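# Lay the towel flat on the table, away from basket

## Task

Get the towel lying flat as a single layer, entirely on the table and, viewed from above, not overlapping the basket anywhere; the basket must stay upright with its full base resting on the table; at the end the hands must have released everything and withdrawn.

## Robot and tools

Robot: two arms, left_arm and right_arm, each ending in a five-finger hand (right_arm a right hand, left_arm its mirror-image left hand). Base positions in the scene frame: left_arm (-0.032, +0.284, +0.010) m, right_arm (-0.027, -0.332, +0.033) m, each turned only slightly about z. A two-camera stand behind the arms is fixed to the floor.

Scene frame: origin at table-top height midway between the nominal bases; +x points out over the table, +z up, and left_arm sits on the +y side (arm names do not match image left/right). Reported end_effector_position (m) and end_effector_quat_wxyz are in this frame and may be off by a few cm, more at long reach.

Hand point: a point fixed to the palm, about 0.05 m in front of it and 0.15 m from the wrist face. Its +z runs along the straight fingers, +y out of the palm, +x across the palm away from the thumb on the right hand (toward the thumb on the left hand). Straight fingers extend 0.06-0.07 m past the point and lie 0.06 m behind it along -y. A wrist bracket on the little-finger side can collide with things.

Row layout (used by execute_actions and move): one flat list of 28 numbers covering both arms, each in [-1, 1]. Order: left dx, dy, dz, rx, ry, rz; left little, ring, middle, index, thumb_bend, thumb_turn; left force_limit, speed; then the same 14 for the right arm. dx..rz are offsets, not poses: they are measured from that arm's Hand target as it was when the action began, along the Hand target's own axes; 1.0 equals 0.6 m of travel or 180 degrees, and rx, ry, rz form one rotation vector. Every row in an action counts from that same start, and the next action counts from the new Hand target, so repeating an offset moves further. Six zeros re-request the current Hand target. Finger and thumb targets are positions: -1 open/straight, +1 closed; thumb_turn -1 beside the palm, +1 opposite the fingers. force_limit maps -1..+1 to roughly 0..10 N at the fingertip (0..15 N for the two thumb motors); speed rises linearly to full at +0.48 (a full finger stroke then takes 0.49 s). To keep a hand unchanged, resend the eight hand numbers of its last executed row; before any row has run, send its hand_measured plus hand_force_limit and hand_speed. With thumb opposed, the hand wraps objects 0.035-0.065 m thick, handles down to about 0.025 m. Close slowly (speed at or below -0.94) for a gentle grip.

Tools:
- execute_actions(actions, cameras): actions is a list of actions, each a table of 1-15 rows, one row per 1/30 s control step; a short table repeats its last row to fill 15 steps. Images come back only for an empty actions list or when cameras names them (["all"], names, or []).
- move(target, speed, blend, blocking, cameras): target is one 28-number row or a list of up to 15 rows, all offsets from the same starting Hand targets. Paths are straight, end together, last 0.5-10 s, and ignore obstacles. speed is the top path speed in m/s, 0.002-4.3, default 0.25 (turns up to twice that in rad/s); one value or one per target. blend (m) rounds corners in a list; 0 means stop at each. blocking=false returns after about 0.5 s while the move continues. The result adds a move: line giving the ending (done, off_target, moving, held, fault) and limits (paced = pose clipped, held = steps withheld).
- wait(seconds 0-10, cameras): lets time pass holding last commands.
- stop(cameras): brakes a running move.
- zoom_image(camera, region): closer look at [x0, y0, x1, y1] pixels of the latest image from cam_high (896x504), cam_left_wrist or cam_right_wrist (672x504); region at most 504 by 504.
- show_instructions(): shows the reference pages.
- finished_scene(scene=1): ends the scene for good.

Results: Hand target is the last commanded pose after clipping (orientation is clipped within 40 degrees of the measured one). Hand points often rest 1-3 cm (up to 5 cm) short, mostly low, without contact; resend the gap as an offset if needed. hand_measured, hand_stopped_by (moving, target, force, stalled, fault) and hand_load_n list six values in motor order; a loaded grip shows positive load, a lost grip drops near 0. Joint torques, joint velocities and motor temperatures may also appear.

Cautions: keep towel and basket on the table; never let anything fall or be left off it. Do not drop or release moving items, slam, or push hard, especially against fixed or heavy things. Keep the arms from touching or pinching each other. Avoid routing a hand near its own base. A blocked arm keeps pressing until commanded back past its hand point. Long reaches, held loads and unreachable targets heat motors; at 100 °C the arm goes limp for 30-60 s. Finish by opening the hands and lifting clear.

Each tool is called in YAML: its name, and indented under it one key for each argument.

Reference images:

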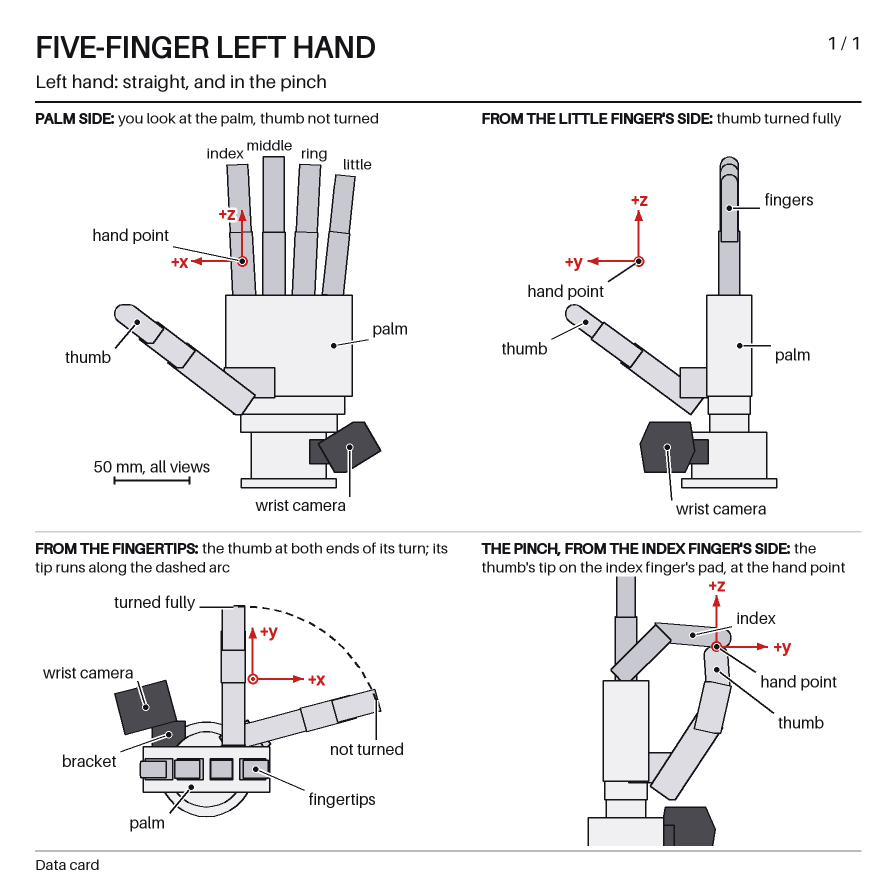

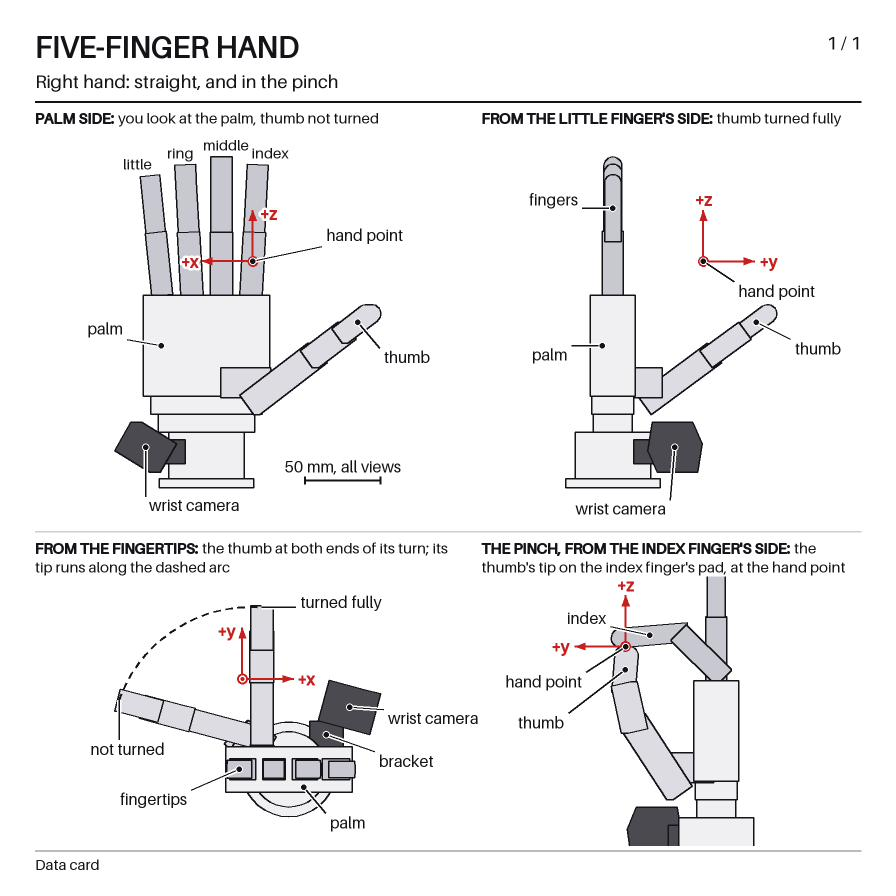

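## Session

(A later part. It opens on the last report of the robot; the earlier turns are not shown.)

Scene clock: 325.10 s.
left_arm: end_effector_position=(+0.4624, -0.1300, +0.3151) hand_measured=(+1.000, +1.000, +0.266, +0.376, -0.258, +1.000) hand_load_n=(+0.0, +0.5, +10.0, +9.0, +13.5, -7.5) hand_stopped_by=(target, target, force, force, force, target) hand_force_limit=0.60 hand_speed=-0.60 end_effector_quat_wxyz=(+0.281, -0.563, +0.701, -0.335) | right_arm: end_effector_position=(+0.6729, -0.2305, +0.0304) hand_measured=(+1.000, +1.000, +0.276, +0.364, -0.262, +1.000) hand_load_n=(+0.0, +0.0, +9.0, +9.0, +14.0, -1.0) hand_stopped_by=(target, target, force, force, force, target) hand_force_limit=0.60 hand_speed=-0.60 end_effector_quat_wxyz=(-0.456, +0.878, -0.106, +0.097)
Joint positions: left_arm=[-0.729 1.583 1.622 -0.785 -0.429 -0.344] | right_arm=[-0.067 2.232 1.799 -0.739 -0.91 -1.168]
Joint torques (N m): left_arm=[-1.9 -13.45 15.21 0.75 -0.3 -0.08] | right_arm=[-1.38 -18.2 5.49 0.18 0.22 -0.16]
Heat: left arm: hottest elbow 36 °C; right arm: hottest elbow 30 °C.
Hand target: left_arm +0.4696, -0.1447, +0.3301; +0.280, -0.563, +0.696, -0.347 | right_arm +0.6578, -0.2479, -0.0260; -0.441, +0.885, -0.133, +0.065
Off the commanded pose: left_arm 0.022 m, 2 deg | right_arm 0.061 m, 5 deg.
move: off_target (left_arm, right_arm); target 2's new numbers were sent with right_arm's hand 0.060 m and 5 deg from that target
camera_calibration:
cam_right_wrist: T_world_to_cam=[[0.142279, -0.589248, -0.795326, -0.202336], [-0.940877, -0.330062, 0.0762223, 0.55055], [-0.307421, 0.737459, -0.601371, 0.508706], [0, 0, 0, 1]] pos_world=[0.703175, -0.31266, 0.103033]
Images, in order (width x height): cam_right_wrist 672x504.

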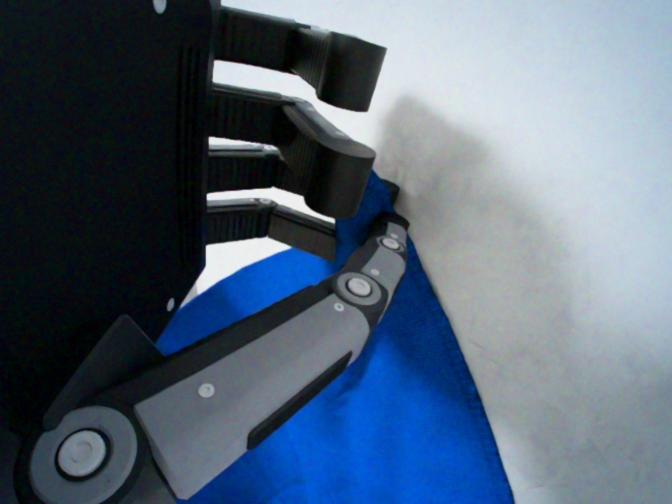

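move:
  target:
    - [0,0,0, 0,0,0, 1,1,0.6,0.6,0.2,1,0.6,-0.6, 0.0195,-0.1747,-0.2113, 0,0,0, 1,1,0.6,0.6,0.2,1,0.6,-0.6]
    - [-0.0685,-0.025,-0.0638, 0,0.1109,0.0836, 1,1,0.6,0.6,0.2,1,0.6,-0.6, -0.1612,-0.2172,-0.8083, 0,0.1109,0.0836, 1,1,0.6,0.6,0.2,1,0.6,-0.6]
  speed: [0.12,0.2]
  blend: [0.04,0]
  cameras: ["all"]

Scene clock: 329.67 s.
left_arm: end_effector_position=(+0.4540, -0.1076, +0.3428) hand_measured=(+1.000, +1.000, +0.266, +0.376, -0.258, +1.000) hand_load_n=(+0.0, +0.0, +9.5, +9.0, +13.5, -7.5) hand_stopped_by=(target, target, force, force, force, target) hand_force_limit=0.60 hand_speed=-0.60 end_effector_quat_wxyz=(+0.188, -0.402, +0.808, -0.388) | right_arm: end_effector_position=(+0.4705, -0.5090, +0.3461) hand_measured=(+1.000, +1.000, +0.276, +0.364, -0.262, +1.000) hand_load_n=(+0.0, +0.0, +9.0, +9.5, +14.0, -1.5) hand_stopped_by=(target, target, force, force, force, target) hand_force_limit=0.60 hand_speed=-0.60 end_effector_quat_wxyz=(-0.421, +0.832, -0.336, +0.134)
Joint positions: left_arm=[-0.597 1.527 1.622 -0.775 0.029 0.012] | right_arm=[-0.606 1.721 1.868 -1.568 -0.907 -1.304]
Joint torques (N m): left_arm=[-0.21 -15.85 12.14 1.11 0.11 0.13] | right_arm=[-0.15 -17.96 11.99 -0.36 -0.69 -0.15]
Heat: left arm: hottest elbow 36 °C; right arm: hottest elbow 30 °C.
Hand target: left_arm +0.4572, -0.1001, +0.3650; +0.199, -0.399, +0.801, -0.400 | right_arm +0.4755, -0.5151, +0.3703; -0.416, +0.835, -0.321, +0.159
Off the commanded pose: left_arm 0.024 m, 2 deg | right_arm 0.025 m, 3 deg.
move: off_target (left_arm, right_arm)
camera_calibration:
cam_left_wrist: T_world_to_cam=[[0.304514, -0.564885, 0.766926, -0.461822], [-0.940172, -0.307416, 0.146874, 0.337166], [0.152799, -0.765768, -0.624701, 0.179062], [0, 0, 0, 1]] pos_world=[0.430265, -0.020106, 0.416522]
cam_right_wrist: T_world_to_cam=[[-0.242111, -0.550883, -0.798693, 0.115055], [-0.969873, 0.114496, 0.215029, 0.435909], [-0.0270088, 0.826691, -0.562008, 0.741644], [0, 0, 0, 1]] pos_world=[0.470663, -0.599639, 0.41497]

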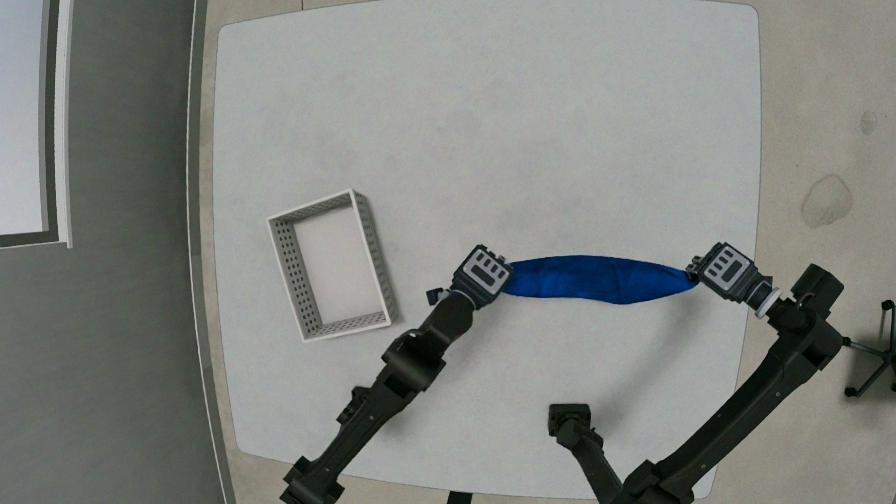

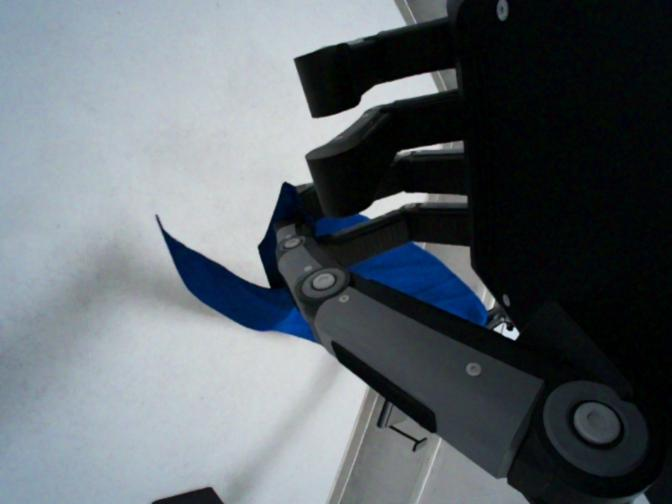

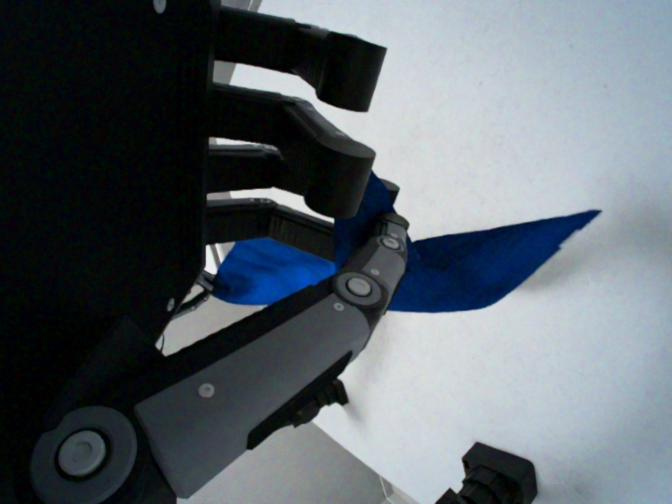

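move:
  target:
    - [0.0407,0.154,0.0312, 0,0,0, 1,1,0.6,0.6,0.2,1,0.6,-0.6, -0.0422,0.1543,0.0312, 0,0,0, 1,1,0.6,0.6,0.2,1,0.6,-0.6]
    - [-0.0145,0.1498,0.1197, 0,0,0, 1,1,0.6,0.6,0.2,1,0.6,-0.6, 0.0282,0.1588,0.1085, 0,0,0, 1,1,0.6,0.6,0.2,1,0.6,-0.6]
    - [-0.0897,0.127,0.2275, 0,0,0, 1,1,0.6,0.6,0.2,1,0.6,-0.6, 0.1238,0.1477,0.2007, 0,0,0, 1,1,0.6,0.6,0.2,1,0.6,-0.6]
    - [-0.182,0.1492,0.3975, 0,0,0, 1,1,0.6,0.6,0.2,1,0.6,-0.6, 0.2413,0.1842,0.3517, 0,0,0, 1,1,0.6,0.6,0.2,1,0.6,-0.6]
    - [-0.2482,0.1828,0.5328, 0,0,0, 1,1,0.6,0.6,0.2,1,0.6,-0.6, 0.3257,0.2282,0.4733, 0,0,0, 1,1,0.6,0.6,0.2,1,0.6,-0.6]
  speed: 0.12
  blend: [0,0.03,0.03,0.03,0]
  cameras: ["all"]

Scene clock: 335.97 s.
left_arm: end_effector_position=(+0.6754, -0.1005, +0.0886) hand_measured=(+1.000, +1.000, +0.266, +0.376, -0.258, +1.000) hand_load_n=(+0.0, +0.0, +10.0, +9.0, +13.0, -7.5) hand_stopped_by=(target, target, force, force, force, target) hand_force_limit=0.60 hand_speed=-0.60 end_effector_quat_wxyz=(+0.188, -0.401, +0.804, -0.397) | right_arm: end_effector_position=(+0.7060, -0.5356, +0.0929) hand_measured=(+1.000, +1.000, +0.276, +0.364, -0.262, +1.000) hand_load_n=(+0.0, +0.0, +9.0, +9.5, +14.0, -1.5) hand_stopped_by=(target, target, force, force, force, target) hand_force_limit=0.60 hand_speed=-0.60 end_effector_quat_wxyz=(-0.418, +0.835, -0.322, +0.158)
Joint positions: left_arm=[-0.4 2.125 1.79 -0.341 0.191 0.131] | right_arm=[-0.465 2.369 2.232 -1.065 -0.871 -1.095]
Joint torques (N m): left_arm=[0.15 -19.6 14.28 1.48 0.09 0.14] | right_arm=[0.56 -23 12.38 0.01 -0.35 0.07]
Heat: left arm: hottest elbow 38 °C; right arm: hottest elbow 31 °C.
Hand target: left_arm +0.6980, -0.0954, +0.0852; +0.199, -0.399, +0.801, -0.400 | right_arm +0.7169, -0.5386, +0.0897; -0.416, +0.836, -0.321, +0.159
Off the commanded pose: left_arm 0.023 m, 1 deg | right_arm 0.012 m, 0 deg.
move: off_target (left_arm, right_arm)
camera_calibration:
cam_left_wrist: T_world_to_cam=[[0.294937, -0.55268, 0.779459, -0.323729], [-0.942599, -0.301969, 0.142554, 0.587354], [0.156586, -0.776762, -0.610018, -0.0130718], [0, 0, 0, 1]] pos_world=[0.651166, -0.0117095, 0.16063]
cam_right_wrist: T_world_to_cam=[[-0.199547, -0.573889, -0.79425, -0.0876249], [-0.979882, 0.114077, 0.163759, 0.733503], [-0.00337367, 0.810949, -0.585108, 0.604652], [0, 0, 0, 1]] pos_world=[0.703301, -0.624304, 0.164073]

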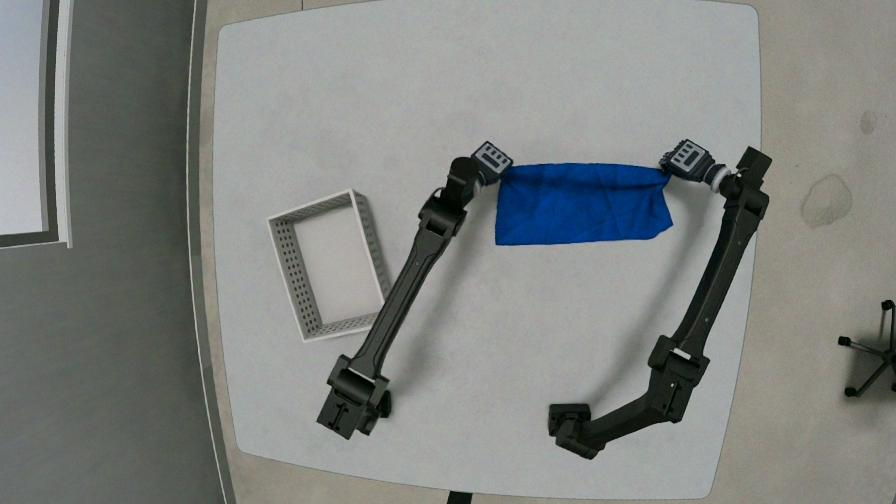

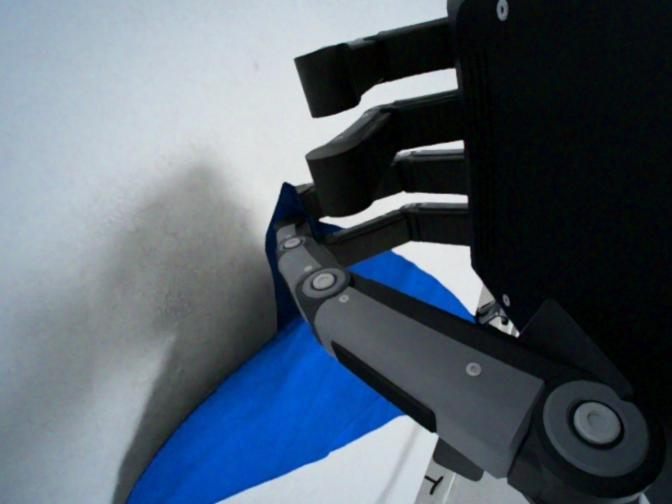

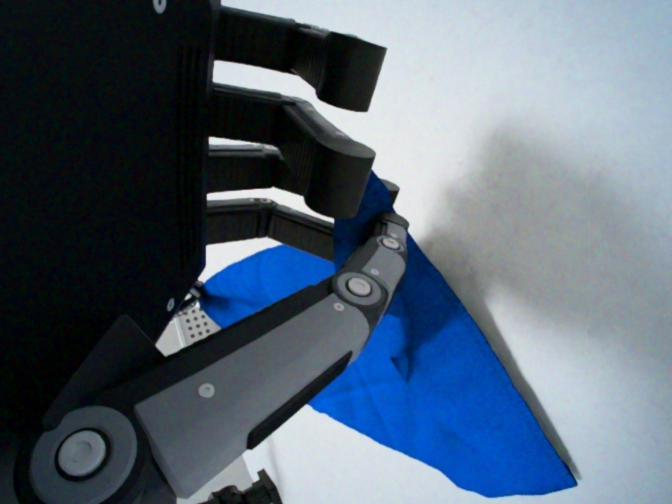

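zoom_image:
  camera: "cam_high"
  region: [480, 150, 690, 260]

zoom_image:
  camera: "cam_right_wrist"
  region: [340, 300, 640, 504]

Scaled by 2.400 from the camera's 896x504 image, which has a finer 1280x720 frame.

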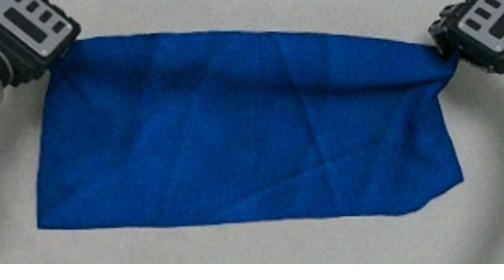

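Scaled by 1.680 from the camera's 672x504 image, which has a finer 960x720 frame.

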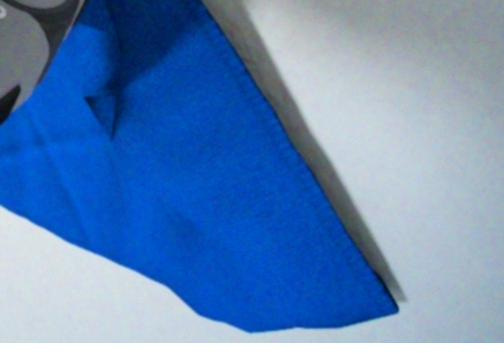

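move:
  target:
    - [0.1936,-0.1515,-0.4358, 0,0,0, 1,1,0.6,0.6,0.2,1,0.6,-0.6, -0.2595,-0.1933,-0.3813, 0,0,0, 1,1,0.6,0.6,0.2,1,0.6,-0.6]
    - [0.324,-0.0075,-0.544, 0,0,0, 1,1,0.6,0.6,0.2,1,0.6,-0.6, -0.4255,-0.0697,-0.4623, 0,0,0, 1,1,0.6,0.6,0.2,1,0.6,-0.6]
  speed: 0.2
  blend: [0.05,0]
  cameras: ["all"]

Scene clock: 339.63 s.
left_arm: end_effector_position=(+0.3779, -0.0920, +0.2777) hand_measured=(+1.000, +1.000, +0.266, +0.376, -0.258, +1.000) hand_load_n=(+0.0, +0.0, +10.0, +9.0, +13.5, -7.5) hand_stopped_by=(target, target, force, force, force, target) hand_force_limit=0.60 hand_speed=-0.60 end_effector_quat_wxyz=(+0.196, -0.400, +0.807, -0.388) | right_arm: end_effector_position=(+0.4027, -0.5128, +0.2890) hand_measured=(+1.000, +1.000, +0.276, +0.364, -0.262, +1.000) hand_load_n=(+0.0, +0.0, +9.0, +9.5, +14.0, -1.5) hand_stopped_by=(target, target, force, force, force, target) hand_force_limit=0.60 hand_speed=-0.60 end_effector_quat_wxyz=(-0.416, +0.836, -0.321, +0.158)
Joint positions: left_arm=[-0.675 1.34 1.253 -0.585 -0.045 -0.028] | right_arm=[-0.691 1.556 1.517 -1.439 -0.92 -1.45]
Joint torques (N m): left_arm=[-1.73 -12.63 9.92 1.92 -0.12 -0.06] | right_arm=[-0.62 -15.56 6.84 -0.4 -0.69 -0.14]
Heat: left arm: hottest elbow 38 °C; right arm: hottest elbow 31 °C.
Hand target: left_arm +0.3750, -0.0950, +0.2853; +0.199, -0.399, +0.801, -0.400 | right_arm +0.3961, -0.5135, +0.2904; -0.416, +0.836, -0.321, +0.159
Off the commanded pose: left_arm 0.009 m, 1 deg | right_arm 0.007 m, 0 deg.
move: done
camera_calibration:
cam_left_wrist: T_world_to_cam=[[0.294898, -0.567989, 0.76839, -0.37696], [-0.940929, -0.312652, 0.130005, 0.284459], [0.166397, -0.761339, -0.626638, 0.1577], [0, 0, 0, 1]] pos_world=[0.352579, -0.00510979, 0.351492]
cam_right_wrist: T_world_to_cam=[[-0.20052, -0.57736, -0.791484, 0.0184978], [-0.979681, 0.114738, 0.164502, 0.40164], [-0.00416315, 0.808388, -0.588635, 0.699907], [0, 0, 0, 1]] pos_world=[0.400102, -0.6012, 0.36056]

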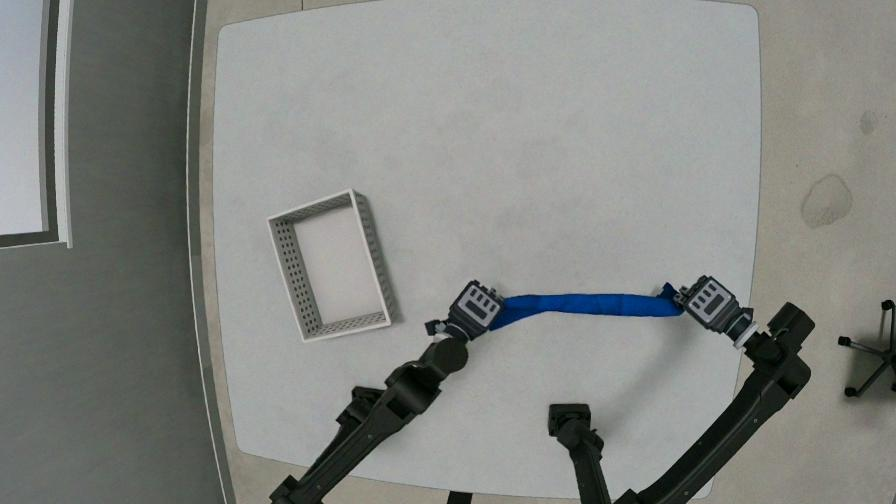

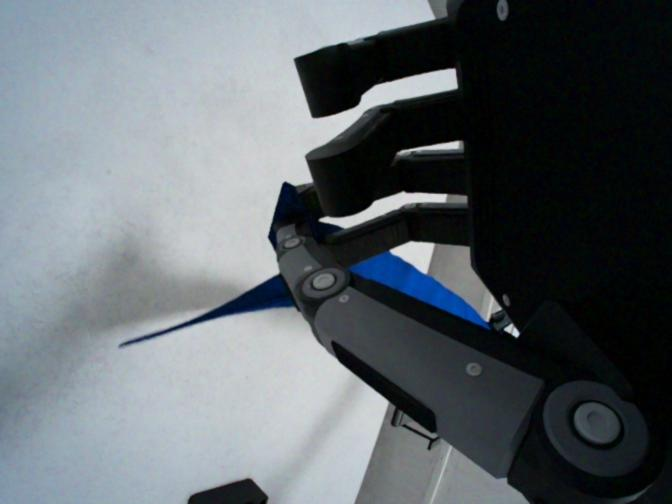

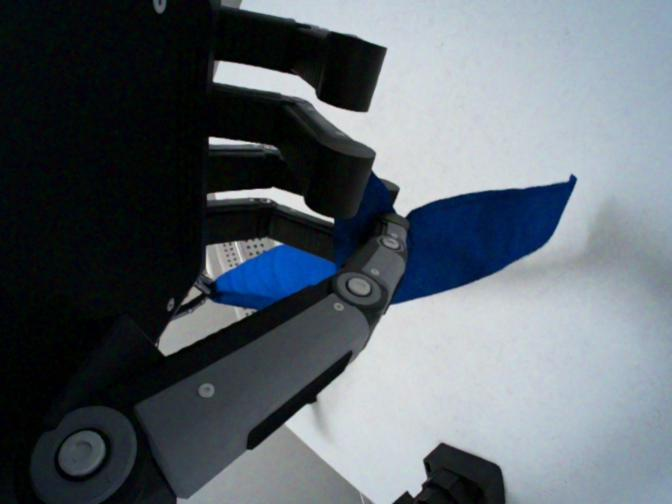

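zoom_image:
  camera: "cam_right_wrist"
  region: [380, 150, 620, 320]

zoom_image:
  camera: "cam_high"
  region: [470, 270, 710, 350]

Scaled by 2.100 from the camera's 672x504 image, which has a finer 960x720 frame.

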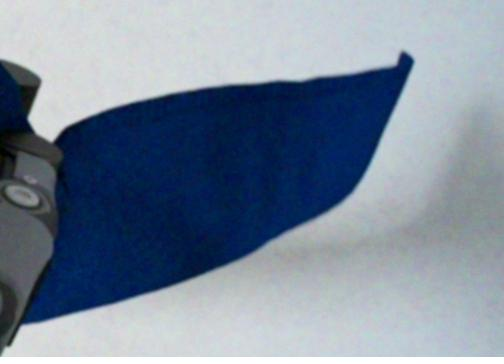

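Scaled by 2.100 from the camera's 896x504 image, which has a finer 1280x720 frame.

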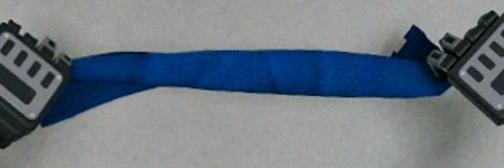

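move:
  target: [-0.0451,-0.1425,-0.0324, 0,0,0, 1,1,0.6,0.6,0.2,1,0.6,-0.6, 0.0575,-0.1355,-0.0417, 0,0,0, 1,1,0.6,0.6,0.2,1,0.6,-0.6]
  speed: 0.4
  cameras: ["all"]

zoom_image:
  camera: "cam_right_wrist"
  region: [380, 150, 640, 320]

Scene clock: 345.20 s.
left_arm: end_effector_position=(+0.4077, -0.0928, +0.3481) hand_measured=(+1.000, +1.000, +0.266, +0.376, -0.258, +1.000) hand_load_n=(+0.0, +0.0, +9.5, +9.0, +13.5, -7.5) hand_stopped_by=(target, target, force, force, force, target) hand_force_limit=0.60 hand_speed=-0.60 end_effector_quat_wxyz=(+0.191, -0.402, +0.805, -0.392) | right_arm: end_effector_position=(+0.4320, -0.5121, +0.3578) hand_measured=(+1.000, +1.000, +0.276, +0.364, -0.262, +1.000) hand_load_n=(+0.0, +0.0, +9.0, +9.5, +14.0, -1.0) hand_stopped_by=(target, target, force, force, force, target) hand_force_limit=0.60 hand_speed=-0.60 end_effector_quat_wxyz=(-0.419, +0.834, -0.325, +0.152)
Joint positions: left_arm=[-0.63 1.4 1.495 -0.763 0.002 -0.009] | right_arm=[-0.655 1.627 1.78 -1.596 -0.919 -1.387]
Joint torques (N m): left_arm=[-0.03 -11.05 14.75 0.9 0.01 0.08] | right_arm=[0.79 -14.27 11.95 -0.42 -0.52 0.1]
Heat: left arm: hottest elbow 38 °C; right arm: hottest elbow 31 °C.
Hand target: left_arm +0.4200, -0.0950, +0.3651; +0.199, -0.399, +0.801, -0.400 | right_arm +0.4412, -0.5151, +0.3704; -0.416, +0.836, -0.321, +0.159
Off the commanded pose: left_arm 0.021 m, 1 deg | right_arm 0.016 m, 1 deg.
move: off_target (left_arm, right_arm)
camera_calibration:
cam_left_wrist: T_world_to_cam=[[0.298322, -0.558919, 0.773701, -0.442737], [-0.940875, -0.308512, 0.139913, 0.299908], [0.160496, -0.769695, -0.617909, 0.194904], [0, 0, 0, 1]] pos_world=[0.382973, -0.00491245, 0.421018]
cam_right_wrist: T_world_to_cam=[[-0.208944, -0.568082, -0.796006, 0.0892013], [-0.977893, 0.114487, 0.174982, 0.414198], [-0.00827159, 0.81497, -0.579444, 0.741827], [0, 0, 0, 1]] pos_world=[0.429815, -0.601313, 0.428375]

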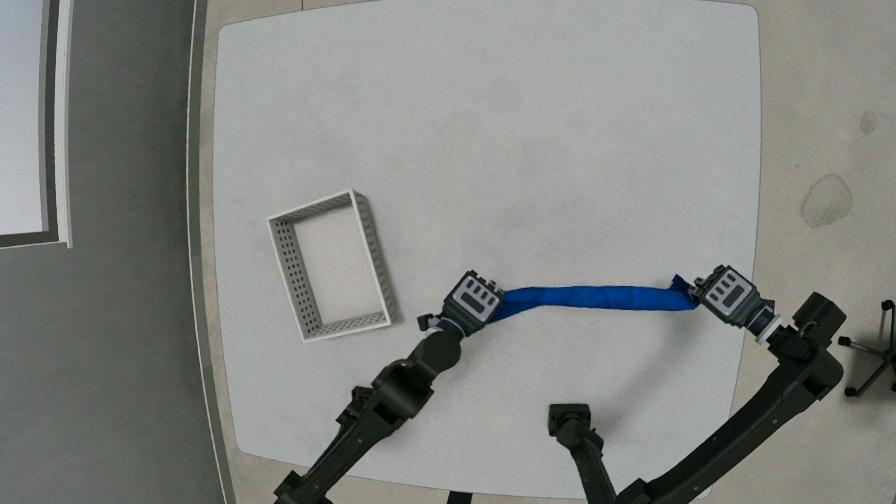

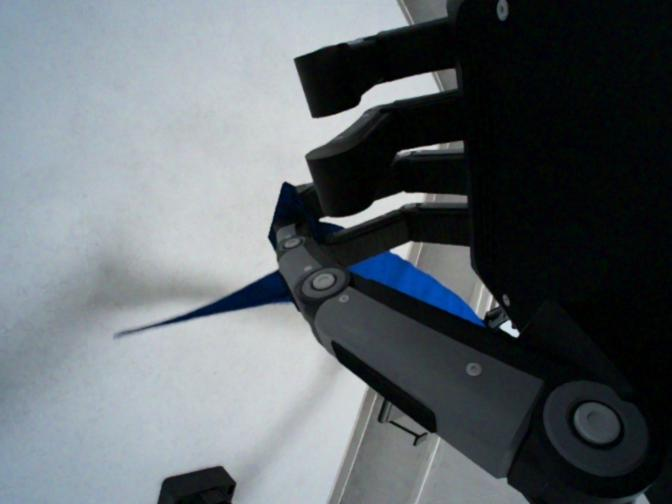

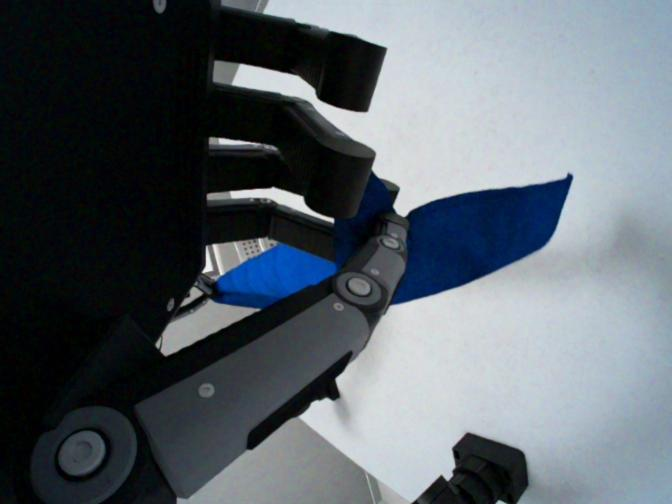

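Scaled by 1.938 from the camera's 672x504 image, which has a finer 960x720 frame.

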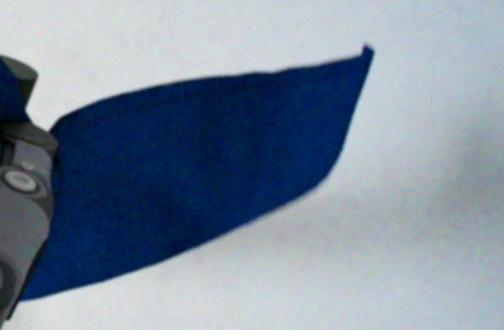

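execute_actions:
  actions: []
  cameras: ["all"]

Scene clock: 345.90 s.
left_arm: end_effector_position=(+0.4077, -0.0928, +0.3481) hand_measured=(+1.000, +1.000, +0.266, +0.376, -0.258, +1.000) hand_load_n=(+0.0, +0.0, +9.5, +9.0, +13.5, -7.5) hand_stopped_by=(target, target, force, force, force, target) hand_force_limit=0.60 hand_speed=-0.60 end_effector_quat_wxyz=(+0.191, -0.402, +0.805, -0.392) | right_arm: end_effector_position=(+0.4319, -0.5120, +0.3578) hand_measured=(+1.000, +1.000, +0.276, +0.364, -0.262, +1.000) hand_load_n=(+0.5, +0.0, +9.0, +9.5, +14.0, -1.5) hand_stopped_by=(target, target, force, force, force, target) hand_force_limit=0.60 hand_speed=-0.60 end_effector_quat_wxyz=(-0.419, +0.834, -0.325, +0.152)
Joint positions: left_arm=[-0.63 1.4 1.495 -0.763 0.002 -0.009] | right_arm=[-0.655 1.627 1.78 -1.597 -0.919 -1.387]
Joint velocities: within noise
Joint torques (N m): left_arm=[-0.62 -11.05 14.84 0.9 0.02 0.1] | right_arm=[0.73 -14.21 11.95 -0.36 -0.52 0.1]
Motor temperatures (°C): left_arm=[19 29 38 19 18 16] | right_arm=[16 23 31 21 20 17]
Heat: left arm: hottest elbow 38 °C; right arm: hottest elbow 31 °C.
Hand target: left_arm +0.4200, -0.0950, +0.3651; +0.199, -0.399, +0.801, -0.400 | right_arm +0.4413, -0.5151, +0.3704; -0.416, +0.836, -0.321, +0.159
Off the commanded pose: left_arm 0.021 m, 1 deg | right_arm 0.016 m, 1 deg.
camera_calibration:
cam_left_wrist: T_world_to_cam=[[0.298072, -0.559138, 0.773639, -0.442589], [-0.94097, -0.30831, 0.139715, 0.300154], [0.1604, -0.769616, -0.618031, 0.195053], [0, 0, 0, 1]] pos_world=[0.383073, -0.00481201, 0.421017]
cam_right_wrist: T_world_to_cam=[[-0.209276, -0.567901, -0.796048, 0.0894711], [-0.97782, 0.114485, 0.17539, 0.413991], [-0.00846826, 0.815096, -0.579263, 0.74191], [0, 0, 0, 1]] pos_world=[0.429816, -0.601314, 0.428375]

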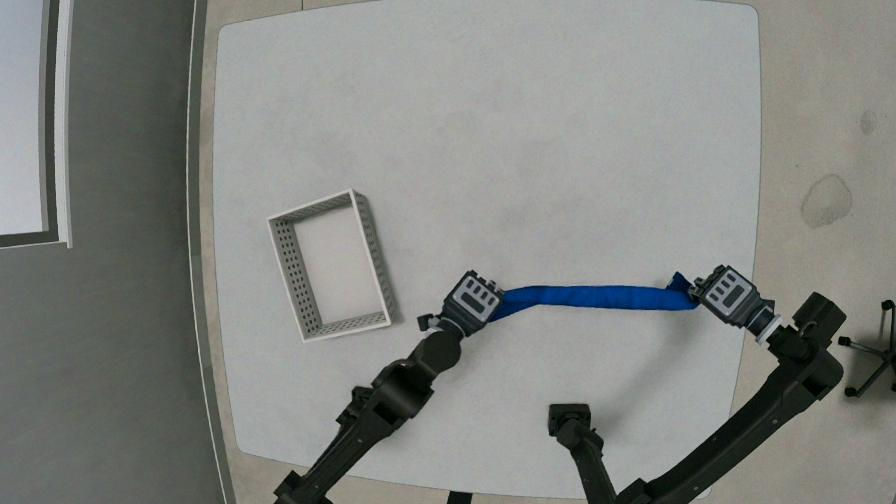

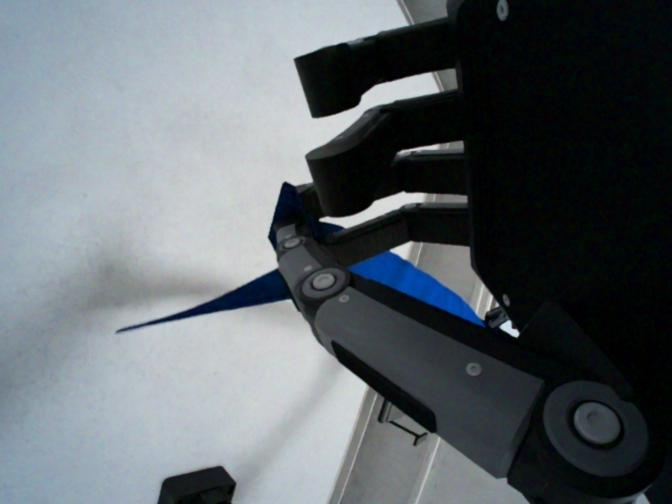

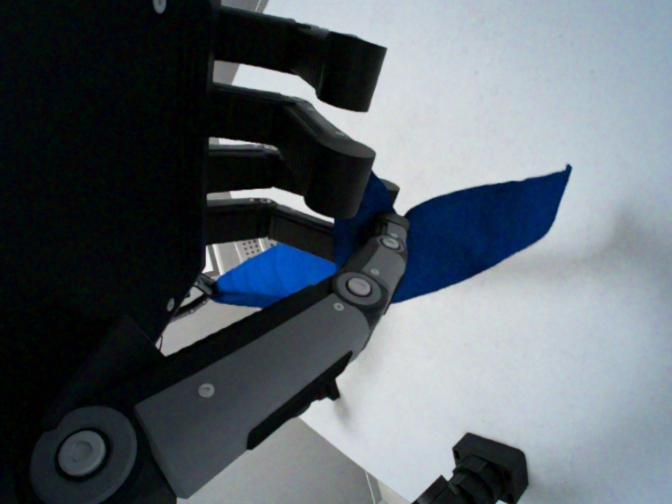

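zoom_image:
  camera: "cam_right_wrist"
  region: [400, 140, 620, 305]

Scaled by 2.291 from the camera's 672x504 image, which has a finer 960x720 frame.

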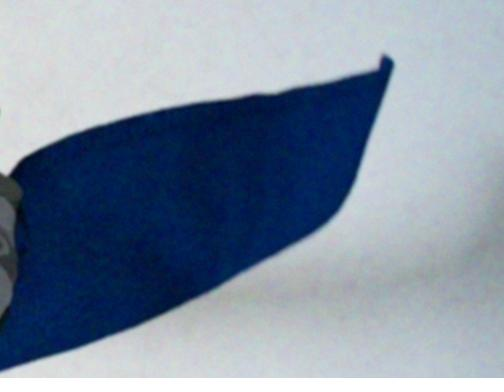

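move:
  target:
    - [0,-0.0666,-0.0502,0,0,0,1,1,0.6,0.6,0.2,1,0.6,-0.6,0,-0.0666,-0.0502,0,0,0,1,1,0.6,0.6,0.2,1,0.6,-0.6]
    - [0,0.0532,0.0401,0,0,0,1,1,0.6,0.6,0.2,1,0.6,-0.6,0,0.0532,0.0401,0,0,0,1,1,0.6,0.6,0.2,1,0.6,-0.6]
    - [0,-0.0666,-0.0502,0,0,0,1,1,0.6,0.6,0.2,1,0.6,-0.6,0,-0.0666,-0.0502,0,0,0,1,1,0.6,0.6,0.2,1,0.6,-0.6]
    - [0,0.0532,0.0401,0,0,0,1,1,0.6,0.6,0.2,1,0.6,-0.6,0,0.0532,0.0401,0,0,0,1,1,0.6,0.6,0.2,1,0.6,-0.6]
    - [0,0,0,0,0,0,1,1,0.6,0.6,0.2,1,0.6,-0.6,0,0,0,0,0,0,1,1,0.6,0.6,0.2,1,0.6,-0.6]
  speed: [0.3,0.7,0.4,0.7,0.3]
  blend: [0.01,0.01,0.01,0.01,0]
  cameras: ["cam_right_wrist"]

zoom_image:
  camera: "cam_right_wrist"
  region: [400, 120, 640, 300]

Scene clock: 350.70 s.
left_arm: end_effector_position=(+0.4088, -0.0936, +0.3391) hand_measured=(+1.000, +1.000, +0.266, +0.376, -0.258, +1.000) hand_load_n=(+0.0, +0.0, +9.5, +9.0, +13.5, -7.5) hand_stopped_by=(target, target, force, force, force, target) hand_force_limit=0.60 hand_speed=-0.60 end_effector_quat_wxyz=(+0.188, -0.403, +0.808, -0.386) | right_arm: end_effector_position=(+0.4326, -0.5128, +0.3532) hand_measured=(+1.000, +1.000, +0.276, +0.364, -0.262, +1.000) hand_load_n=(+0.0, +0.5, +9.0, +9.5, +14.0, -1.5) hand_stopped_by=(target, target, force, force, force, target) hand_force_limit=0.60 hand_speed=-0.60 end_effector_quat_wxyz=(-0.420, +0.831, -0.334, +0.144)
Joint positions: left_arm=[-0.63 1.411 1.489 -0.762 0.002 -0.008] | right_arm=[-0.655 1.637 1.78 -1.597 -0.915 -1.373]
Joint torques (N m): left_arm=[-0.38 -12.28 15.24 0.77 0.02 0.09] | right_arm=[0.79 -15.21 11.96 -0.42 -0.64 -0.05]
Heat: left arm: hottest elbow 40 °C; right arm: hottest elbow 32 °C.
Hand target: left_arm +0.4199, -0.0950, +0.3652; +0.199, -0.399, +0.801, -0.400 | right_arm +0.4413, -0.5152, +0.3704; -0.416, +0.836, -0.321, +0.159
Off the commanded pose: left_arm 0.028 m, 2 deg | right_arm 0.019 m, 2 deg.
move: off_target (left_arm, right_arm)
camera_calibration:
cam_right_wrist: T_world_to_cam=[[-0.230127, -0.557302, -0.797782, 0.100597], [-0.973087, 0.121718, 0.195668, 0.410091], [-0.0119415, 0.82134, -0.570314, 0.741453], [0, 0, 0, 1]] pos_world=[0.431058, -0.602838, 0.422873]
Images, in order (width x height): cam_right_wrist 672x504.

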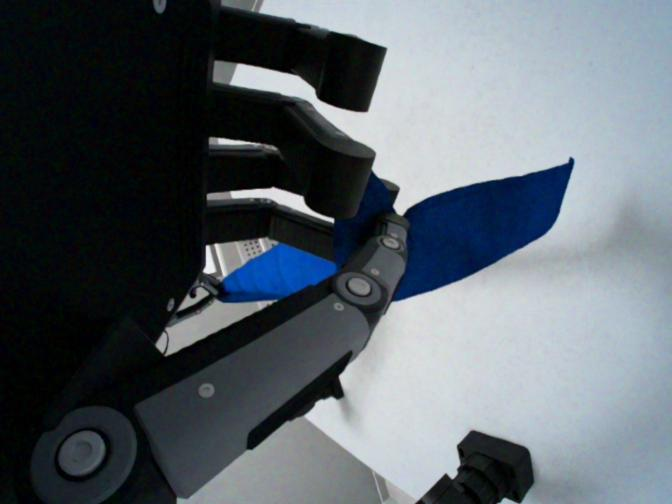

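Scaled by 2.100 from the camera's 672x504 image, which has a finer 960x720 frame.

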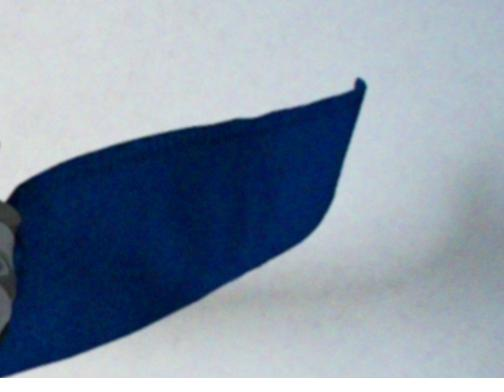

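move:
  target:
    - [-0.0602,-0.0481,0.0638,0,0,0,1,1,0.6,0.6,0.2,1,0.6,-0.6,0.0766,-0.0387,0.0513,0,0,0,1,1,0.6,0.6,0.2,1,0.6,-0.6]
    - [0.0602,0.0481,-0.0638,0,0,0,1,1,0.6,0.6,0.2,1,0.6,-0.6,-0.0766,0.0387,-0.0513,0,0,0,1,1,0.6,0.6,0.2,1,0.6,-0.6]
    - [-0.0602,-0.0481,0.0638,0,0,0,1,1,0.6,0.6,0.2,1,0.6,-0.6,0.0766,-0.0387,0.0513,0,0,0,1,1,0.6,0.6,0.2,1,0.6,-0.6]
    - [0.0602,0.0481,-0.0638,0,0,0,1,1,0.6,0.6,0.2,1,0.6,-0.6,-0.0766,0.0387,-0.0513,0,0,0,1,1,0.6,0.6,0.2,1,0.6,-0.6]
    - [0,-0.0666,-0.0502,0,0,0,1,1,0.6,0.6,0.2,1,0.6,-0.6,0,-0.0666,-0.0502,0,0,0,1,1,0.6,0.6,0.2,1,0.6,-0.6]
    - [0,0,0,0,0,0,1,1,0.6,0.6,0.2,1,0.6,-0.6,0,0,0,0,0,0,1,1,0.6,0.6,0.2,1,0.6,-0.6]
  speed: [0.4,0.8,0.8,0.8,0.4,0.4]
  blend: [0.01,0.01,0.01,0.01,0.01,0]
  cameras: ["cam_right_wrist"]

zoom_image:
  camera: "cam_right_wrist"
  region: [400, 120, 640, 300]

Scene clock: 354.17 s.
left_arm: end_effector_position=(+0.4105, -0.0934, +0.3780) hand_measured=(+1.000, +1.000, +0.266, +0.376, -0.258, +1.000) hand_load_n=(+0.0, +0.0, +9.5, +9.0, +13.5, -7.5) hand_stopped_by=(target, target, force, force, force, target) hand_force_limit=0.60 hand_speed=-0.60 end_effector_quat_wxyz=(+0.197, -0.400, +0.798, -0.406) | right_arm: end_effector_position=(+0.4357, -0.5135, +0.3828) hand_measured=(+1.000, +1.000, +0.276, +0.364, -0.262, +1.000) hand_load_n=(+0.0, +0.0, +9.0, +9.5, +14.0, -1.5) hand_stopped_by=(target, target, force, force, force, target) hand_force_limit=0.60 hand_speed=-0.60 end_effector_quat_wxyz=(-0.415, +0.836, -0.316, +0.168)
Joint positions: left_arm=[-0.627 1.396 1.554 -0.792 0.002 -0.01] | right_arm=[-0.652 1.627 1.848 -1.626 -0.918 -1.387]
Joint torques (N m): left_arm=[-0.62 -10.64 10.04 1.92 0.02 0.13] | right_arm=[0.62 -14.27 6.95 0.58 -0.5 0.08]
Heat: left arm: hottest elbow 40 °C; right arm: hottest elbow 32 °C.
Hand target: left_arm +0.4200, -0.0950, +0.3654; +0.199, -0.399, +0.801, -0.400 | right_arm +0.4412, -0.5152, +0.3703; -0.416, +0.836, -0.321, +0.159
Off the commanded pose: left_arm 0.016 m, 1 deg | right_arm 0.014 m, 1 deg.
move: off_target (left_arm, right_arm)
camera_calibration:
cam_right_wrist: T_world_to_cam=[[-0.184151, -0.585794, -0.789262, 0.0866244], [-0.982867, 0.116088, 0.143162, 0.428802], [0.00776055, 0.802103, -0.597135, 0.75072], [0, 0, 0, 1]] pos_world=[0.431582, -0.601189, 0.455262]
Images, in order (width x height): cam_right_wrist 672x504.

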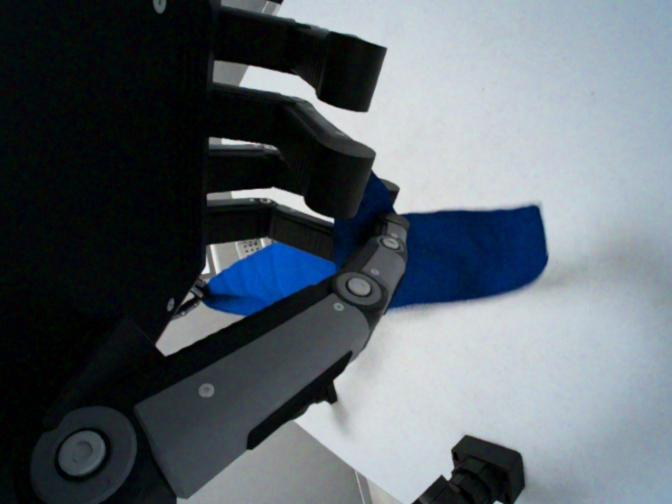

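Scaled by 2.100 from the camera's 672x504 image, which has a finer 960x720 frame.

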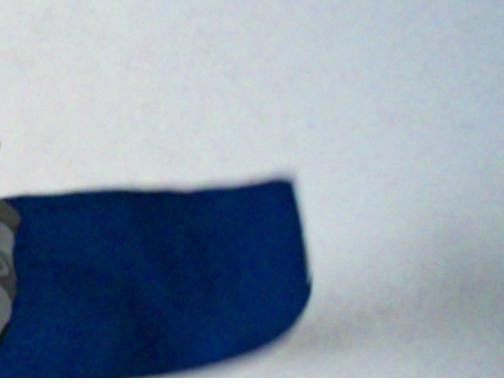

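wait:
  seconds: 0.7
  cameras: ["cam_right_wrist"]

zoom_image:
  camera: "cam_right_wrist"
  region: [400, 120, 640, 300]

Scene clock: 354.93 s.
left_arm: end_effector_position=(+0.4106, -0.0935, +0.3780) hand_measured=(+1.000, +1.000, +0.266, +0.376, -0.258, +1.000) hand_load_n=(+0.0, +0.0, +9.5, +9.0, +13.5, -7.5) hand_stopped_by=(target, target, force, force, force, target) hand_force_limit=0.60 hand_speed=-0.60 end_effector_quat_wxyz=(+0.197, -0.399, +0.798, -0.406) | right_arm: end_effector_position=(+0.4357, -0.5135, +0.3828) hand_measured=(+1.000, +1.000, +0.276, +0.364, -0.262, +1.000) hand_load_n=(+0.0, +0.0, +9.0, +9.5, +14.0, -1.5) hand_stopped_by=(target, target, force, force, force, target) hand_force_limit=0.60 hand_speed=-0.60 end_effector_quat_wxyz=(-0.415, +0.836, -0.316, +0.168)
Joint positions: left_arm=[-0.627 1.396 1.554 -0.792 0.002 -0.009] | right_arm=[-0.652 1.627 1.848 -1.626 -0.918 -1.387]
Joint torques (N m): left_arm=[-0.56 -10.64 10.1 1.96 0.03 0.11] | right_arm=[0.62 -13.98 6.95 0.66 -0.5 0.08]
Heat: left arm: hottest elbow 40 °C; right arm: hottest elbow 32 °C.
Hand target: left_arm +0.4200, -0.0950, +0.3654; +0.199, -0.399, +0.801, -0.400 | right_arm +0.4412, -0.5152, +0.3703; -0.416, +0.836, -0.321, +0.159
Off the commanded pose: left_arm 0.016 m, 1 deg | right_arm 0.014 m, 1 deg.
wait: 0.70 s; at rest by 0.10 s
camera_calibration:
cam_right_wrist: T_world_to_cam=[[-0.183825, -0.585977, -0.789202, 0.0863647], [-0.982927, 0.11608, 0.14276, 0.429104], [0.00795667, 0.801971, -0.597311, 0.750634], [0, 0, 0, 1]] pos_world=[0.431681, -0.601189, 0.455262]
Images, in order (width x height): cam_right_wrist 672x504.

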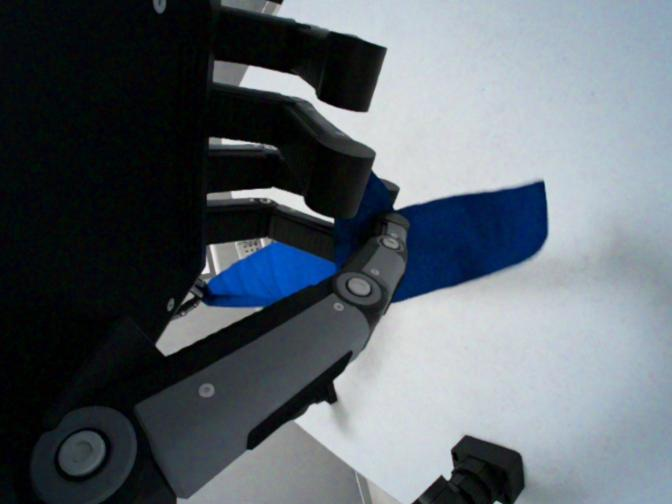

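Scaled by 2.100 from the camera's 672x504 image, which has a finer 960x720 frame.

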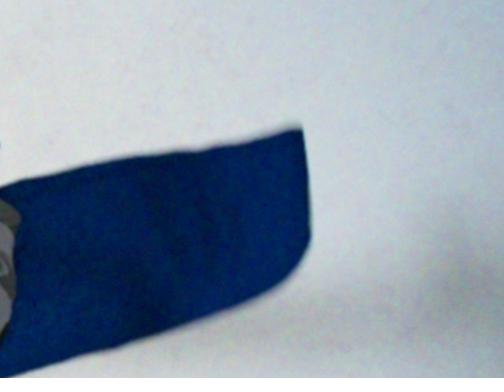

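move:
  target:
    - [0,-0.0799,-0.0602,0,0,0,1,1,0.6,0.6,0.2,1,0.6,-0.6,0,-0.0799,-0.0602,0,0,0,1,1,0.6,0.6,0.2,1,0.6,-0.6]
    - [0,0.0666,0.0502,0,0,0,1,1,0.6,0.6,0.2,1,0.6,-0.6,0,0.0666,0.0502,0,0,0,1,1,0.6,0.6,0.2,1,0.6,-0.6]
    - [0,-0.0799,-0.0602,0,0,0,1,1,0.6,0.6,0.2,1,0.6,-0.6,0,-0.0799,-0.0602,0,0,0,1,1,0.6,0.6,0.2,1,0.6,-0.6]
    - [0,0.0666,0.0502,0,0,0,1,1,0.6,0.6,0.2,1,0.6,-0.6,0,0.0666,0.0502,0,0,0,1,1,0.6,0.6,0.2,1,0.6,-0.6]
    - [0,-0.0799,-0.0602,0,0,0,1,1,0.6,0.6,0.2,1,0.6,-0.6,0,-0.0799,-0.0602,0,0,0,1,1,0.6,0.6,0.2,1,0.6,-0.6]
    - [0,0.0666,0.0502,0,0,0,1,1,0.6,0.6,0.2,1,0.6,-0.6,0,0.0666,0.0502,0,0,0,1,1,0.6,0.6,0.2,1,0.6,-0.6]
    - [0,-0.0266,-0.0201,0,0,0,1,1,0.6,0.6,0.2,1,0.6,-0.6,0,-0.0266,-0.0201,0,0,0,1,1,0.6,0.6,0.2,1,0.6,-0.6]
  speed: [0.6,1.3,0.6,1.3,0.6,1.3,0.2]
  blend: [0.01,0.005,0.01,0.005,0.01,0.005,0]
  cameras: ["cam_right_wrist"]

zoom_image:
  camera: "cam_right_wrist"
  region: [400, 120, 640, 300]

Scene clock: 358.90 s.
left_arm: end_effector_position=(+0.4094, -0.0925, +0.3654) hand_measured=(+1.000, +1.000, +0.266, +0.376, -0.258, +1.000) hand_load_n=(+0.0, +0.0, +9.5, +9.0, +13.5, -7.5) hand_stopped_by=(target, target, force, force, force, target) hand_force_limit=0.60 hand_speed=-0.60 end_effector_quat_wxyz=(+0.190, -0.403, +0.806, -0.390) | right_arm: end_effector_position=(+0.4314, -0.5106, +0.3805) hand_measured=(+1.000, +1.000, +0.276, +0.364, -0.262, +1.000) hand_load_n=(+0.0, +0.0, +9.0, +9.5, +14.0, -1.5) hand_stopped_by=(target, target, force, force, force, target) hand_force_limit=0.60 hand_speed=-0.60 end_effector_quat_wxyz=(-0.419, +0.833, -0.329, +0.151)
Joint positions: left_arm=[-0.627 1.412 1.554 -0.816 0.002 -0.008] | right_arm=[-0.652 1.635 1.851 -1.653 -0.915 -1.373]
Joint torques (N m): left_arm=[-0.62 -11.4 14.91 0.84 0.01 0.09] | right_arm=[0.62 -13.86 11.74 -0.47 -0.63 -0.04]
Heat: left arm: hottest elbow 41 °C; right arm: hottest elbow 33 °C.
Hand target: left_arm +0.4199, -0.0950, +0.3851; +0.199, -0.399, +0.801, -0.399 | right_arm +0.4412, -0.5152, +0.3904; -0.416, +0.836, -0.321, +0.159
Off the commanded pose: left_arm 0.023 m, 2 deg | right_arm 0.015 m, 1 deg.
move: off_target (left_arm, right_arm)
camera_calibration:
cam_right_wrist: T_world_to_cam=[[-0.217868, -0.565223, -0.795649, 0.113218], [-0.975958, 0.120931, 0.181333, 0.409595], [-0.00627498, 0.816026, -0.577981, 0.752899], [0, 0, 0, 1]] pos_world=[0.429139, -0.599925, 0.45097]
Images, in order (width x height): cam_right_wrist 672x504.

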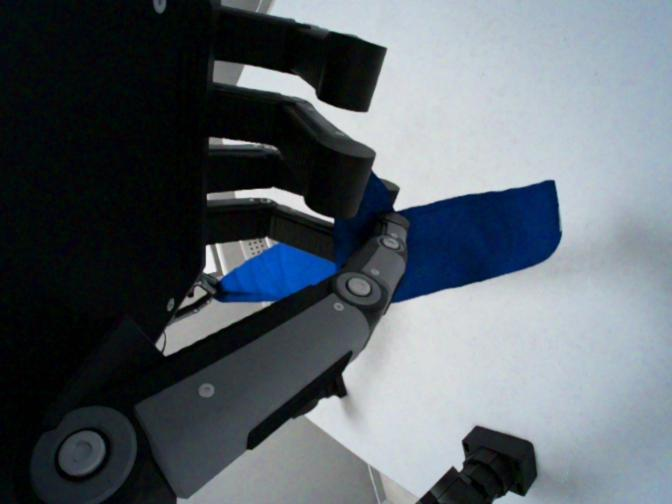

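Scaled by 2.100 from the camera's 672x504 image, which has a finer 960x720 frame.

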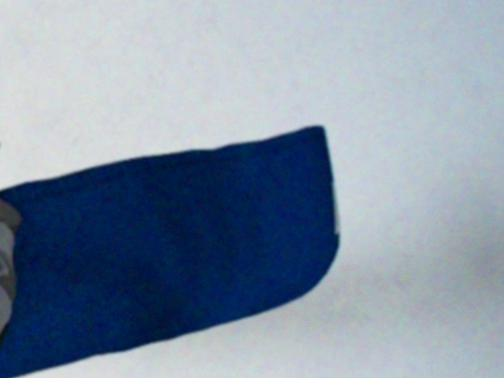

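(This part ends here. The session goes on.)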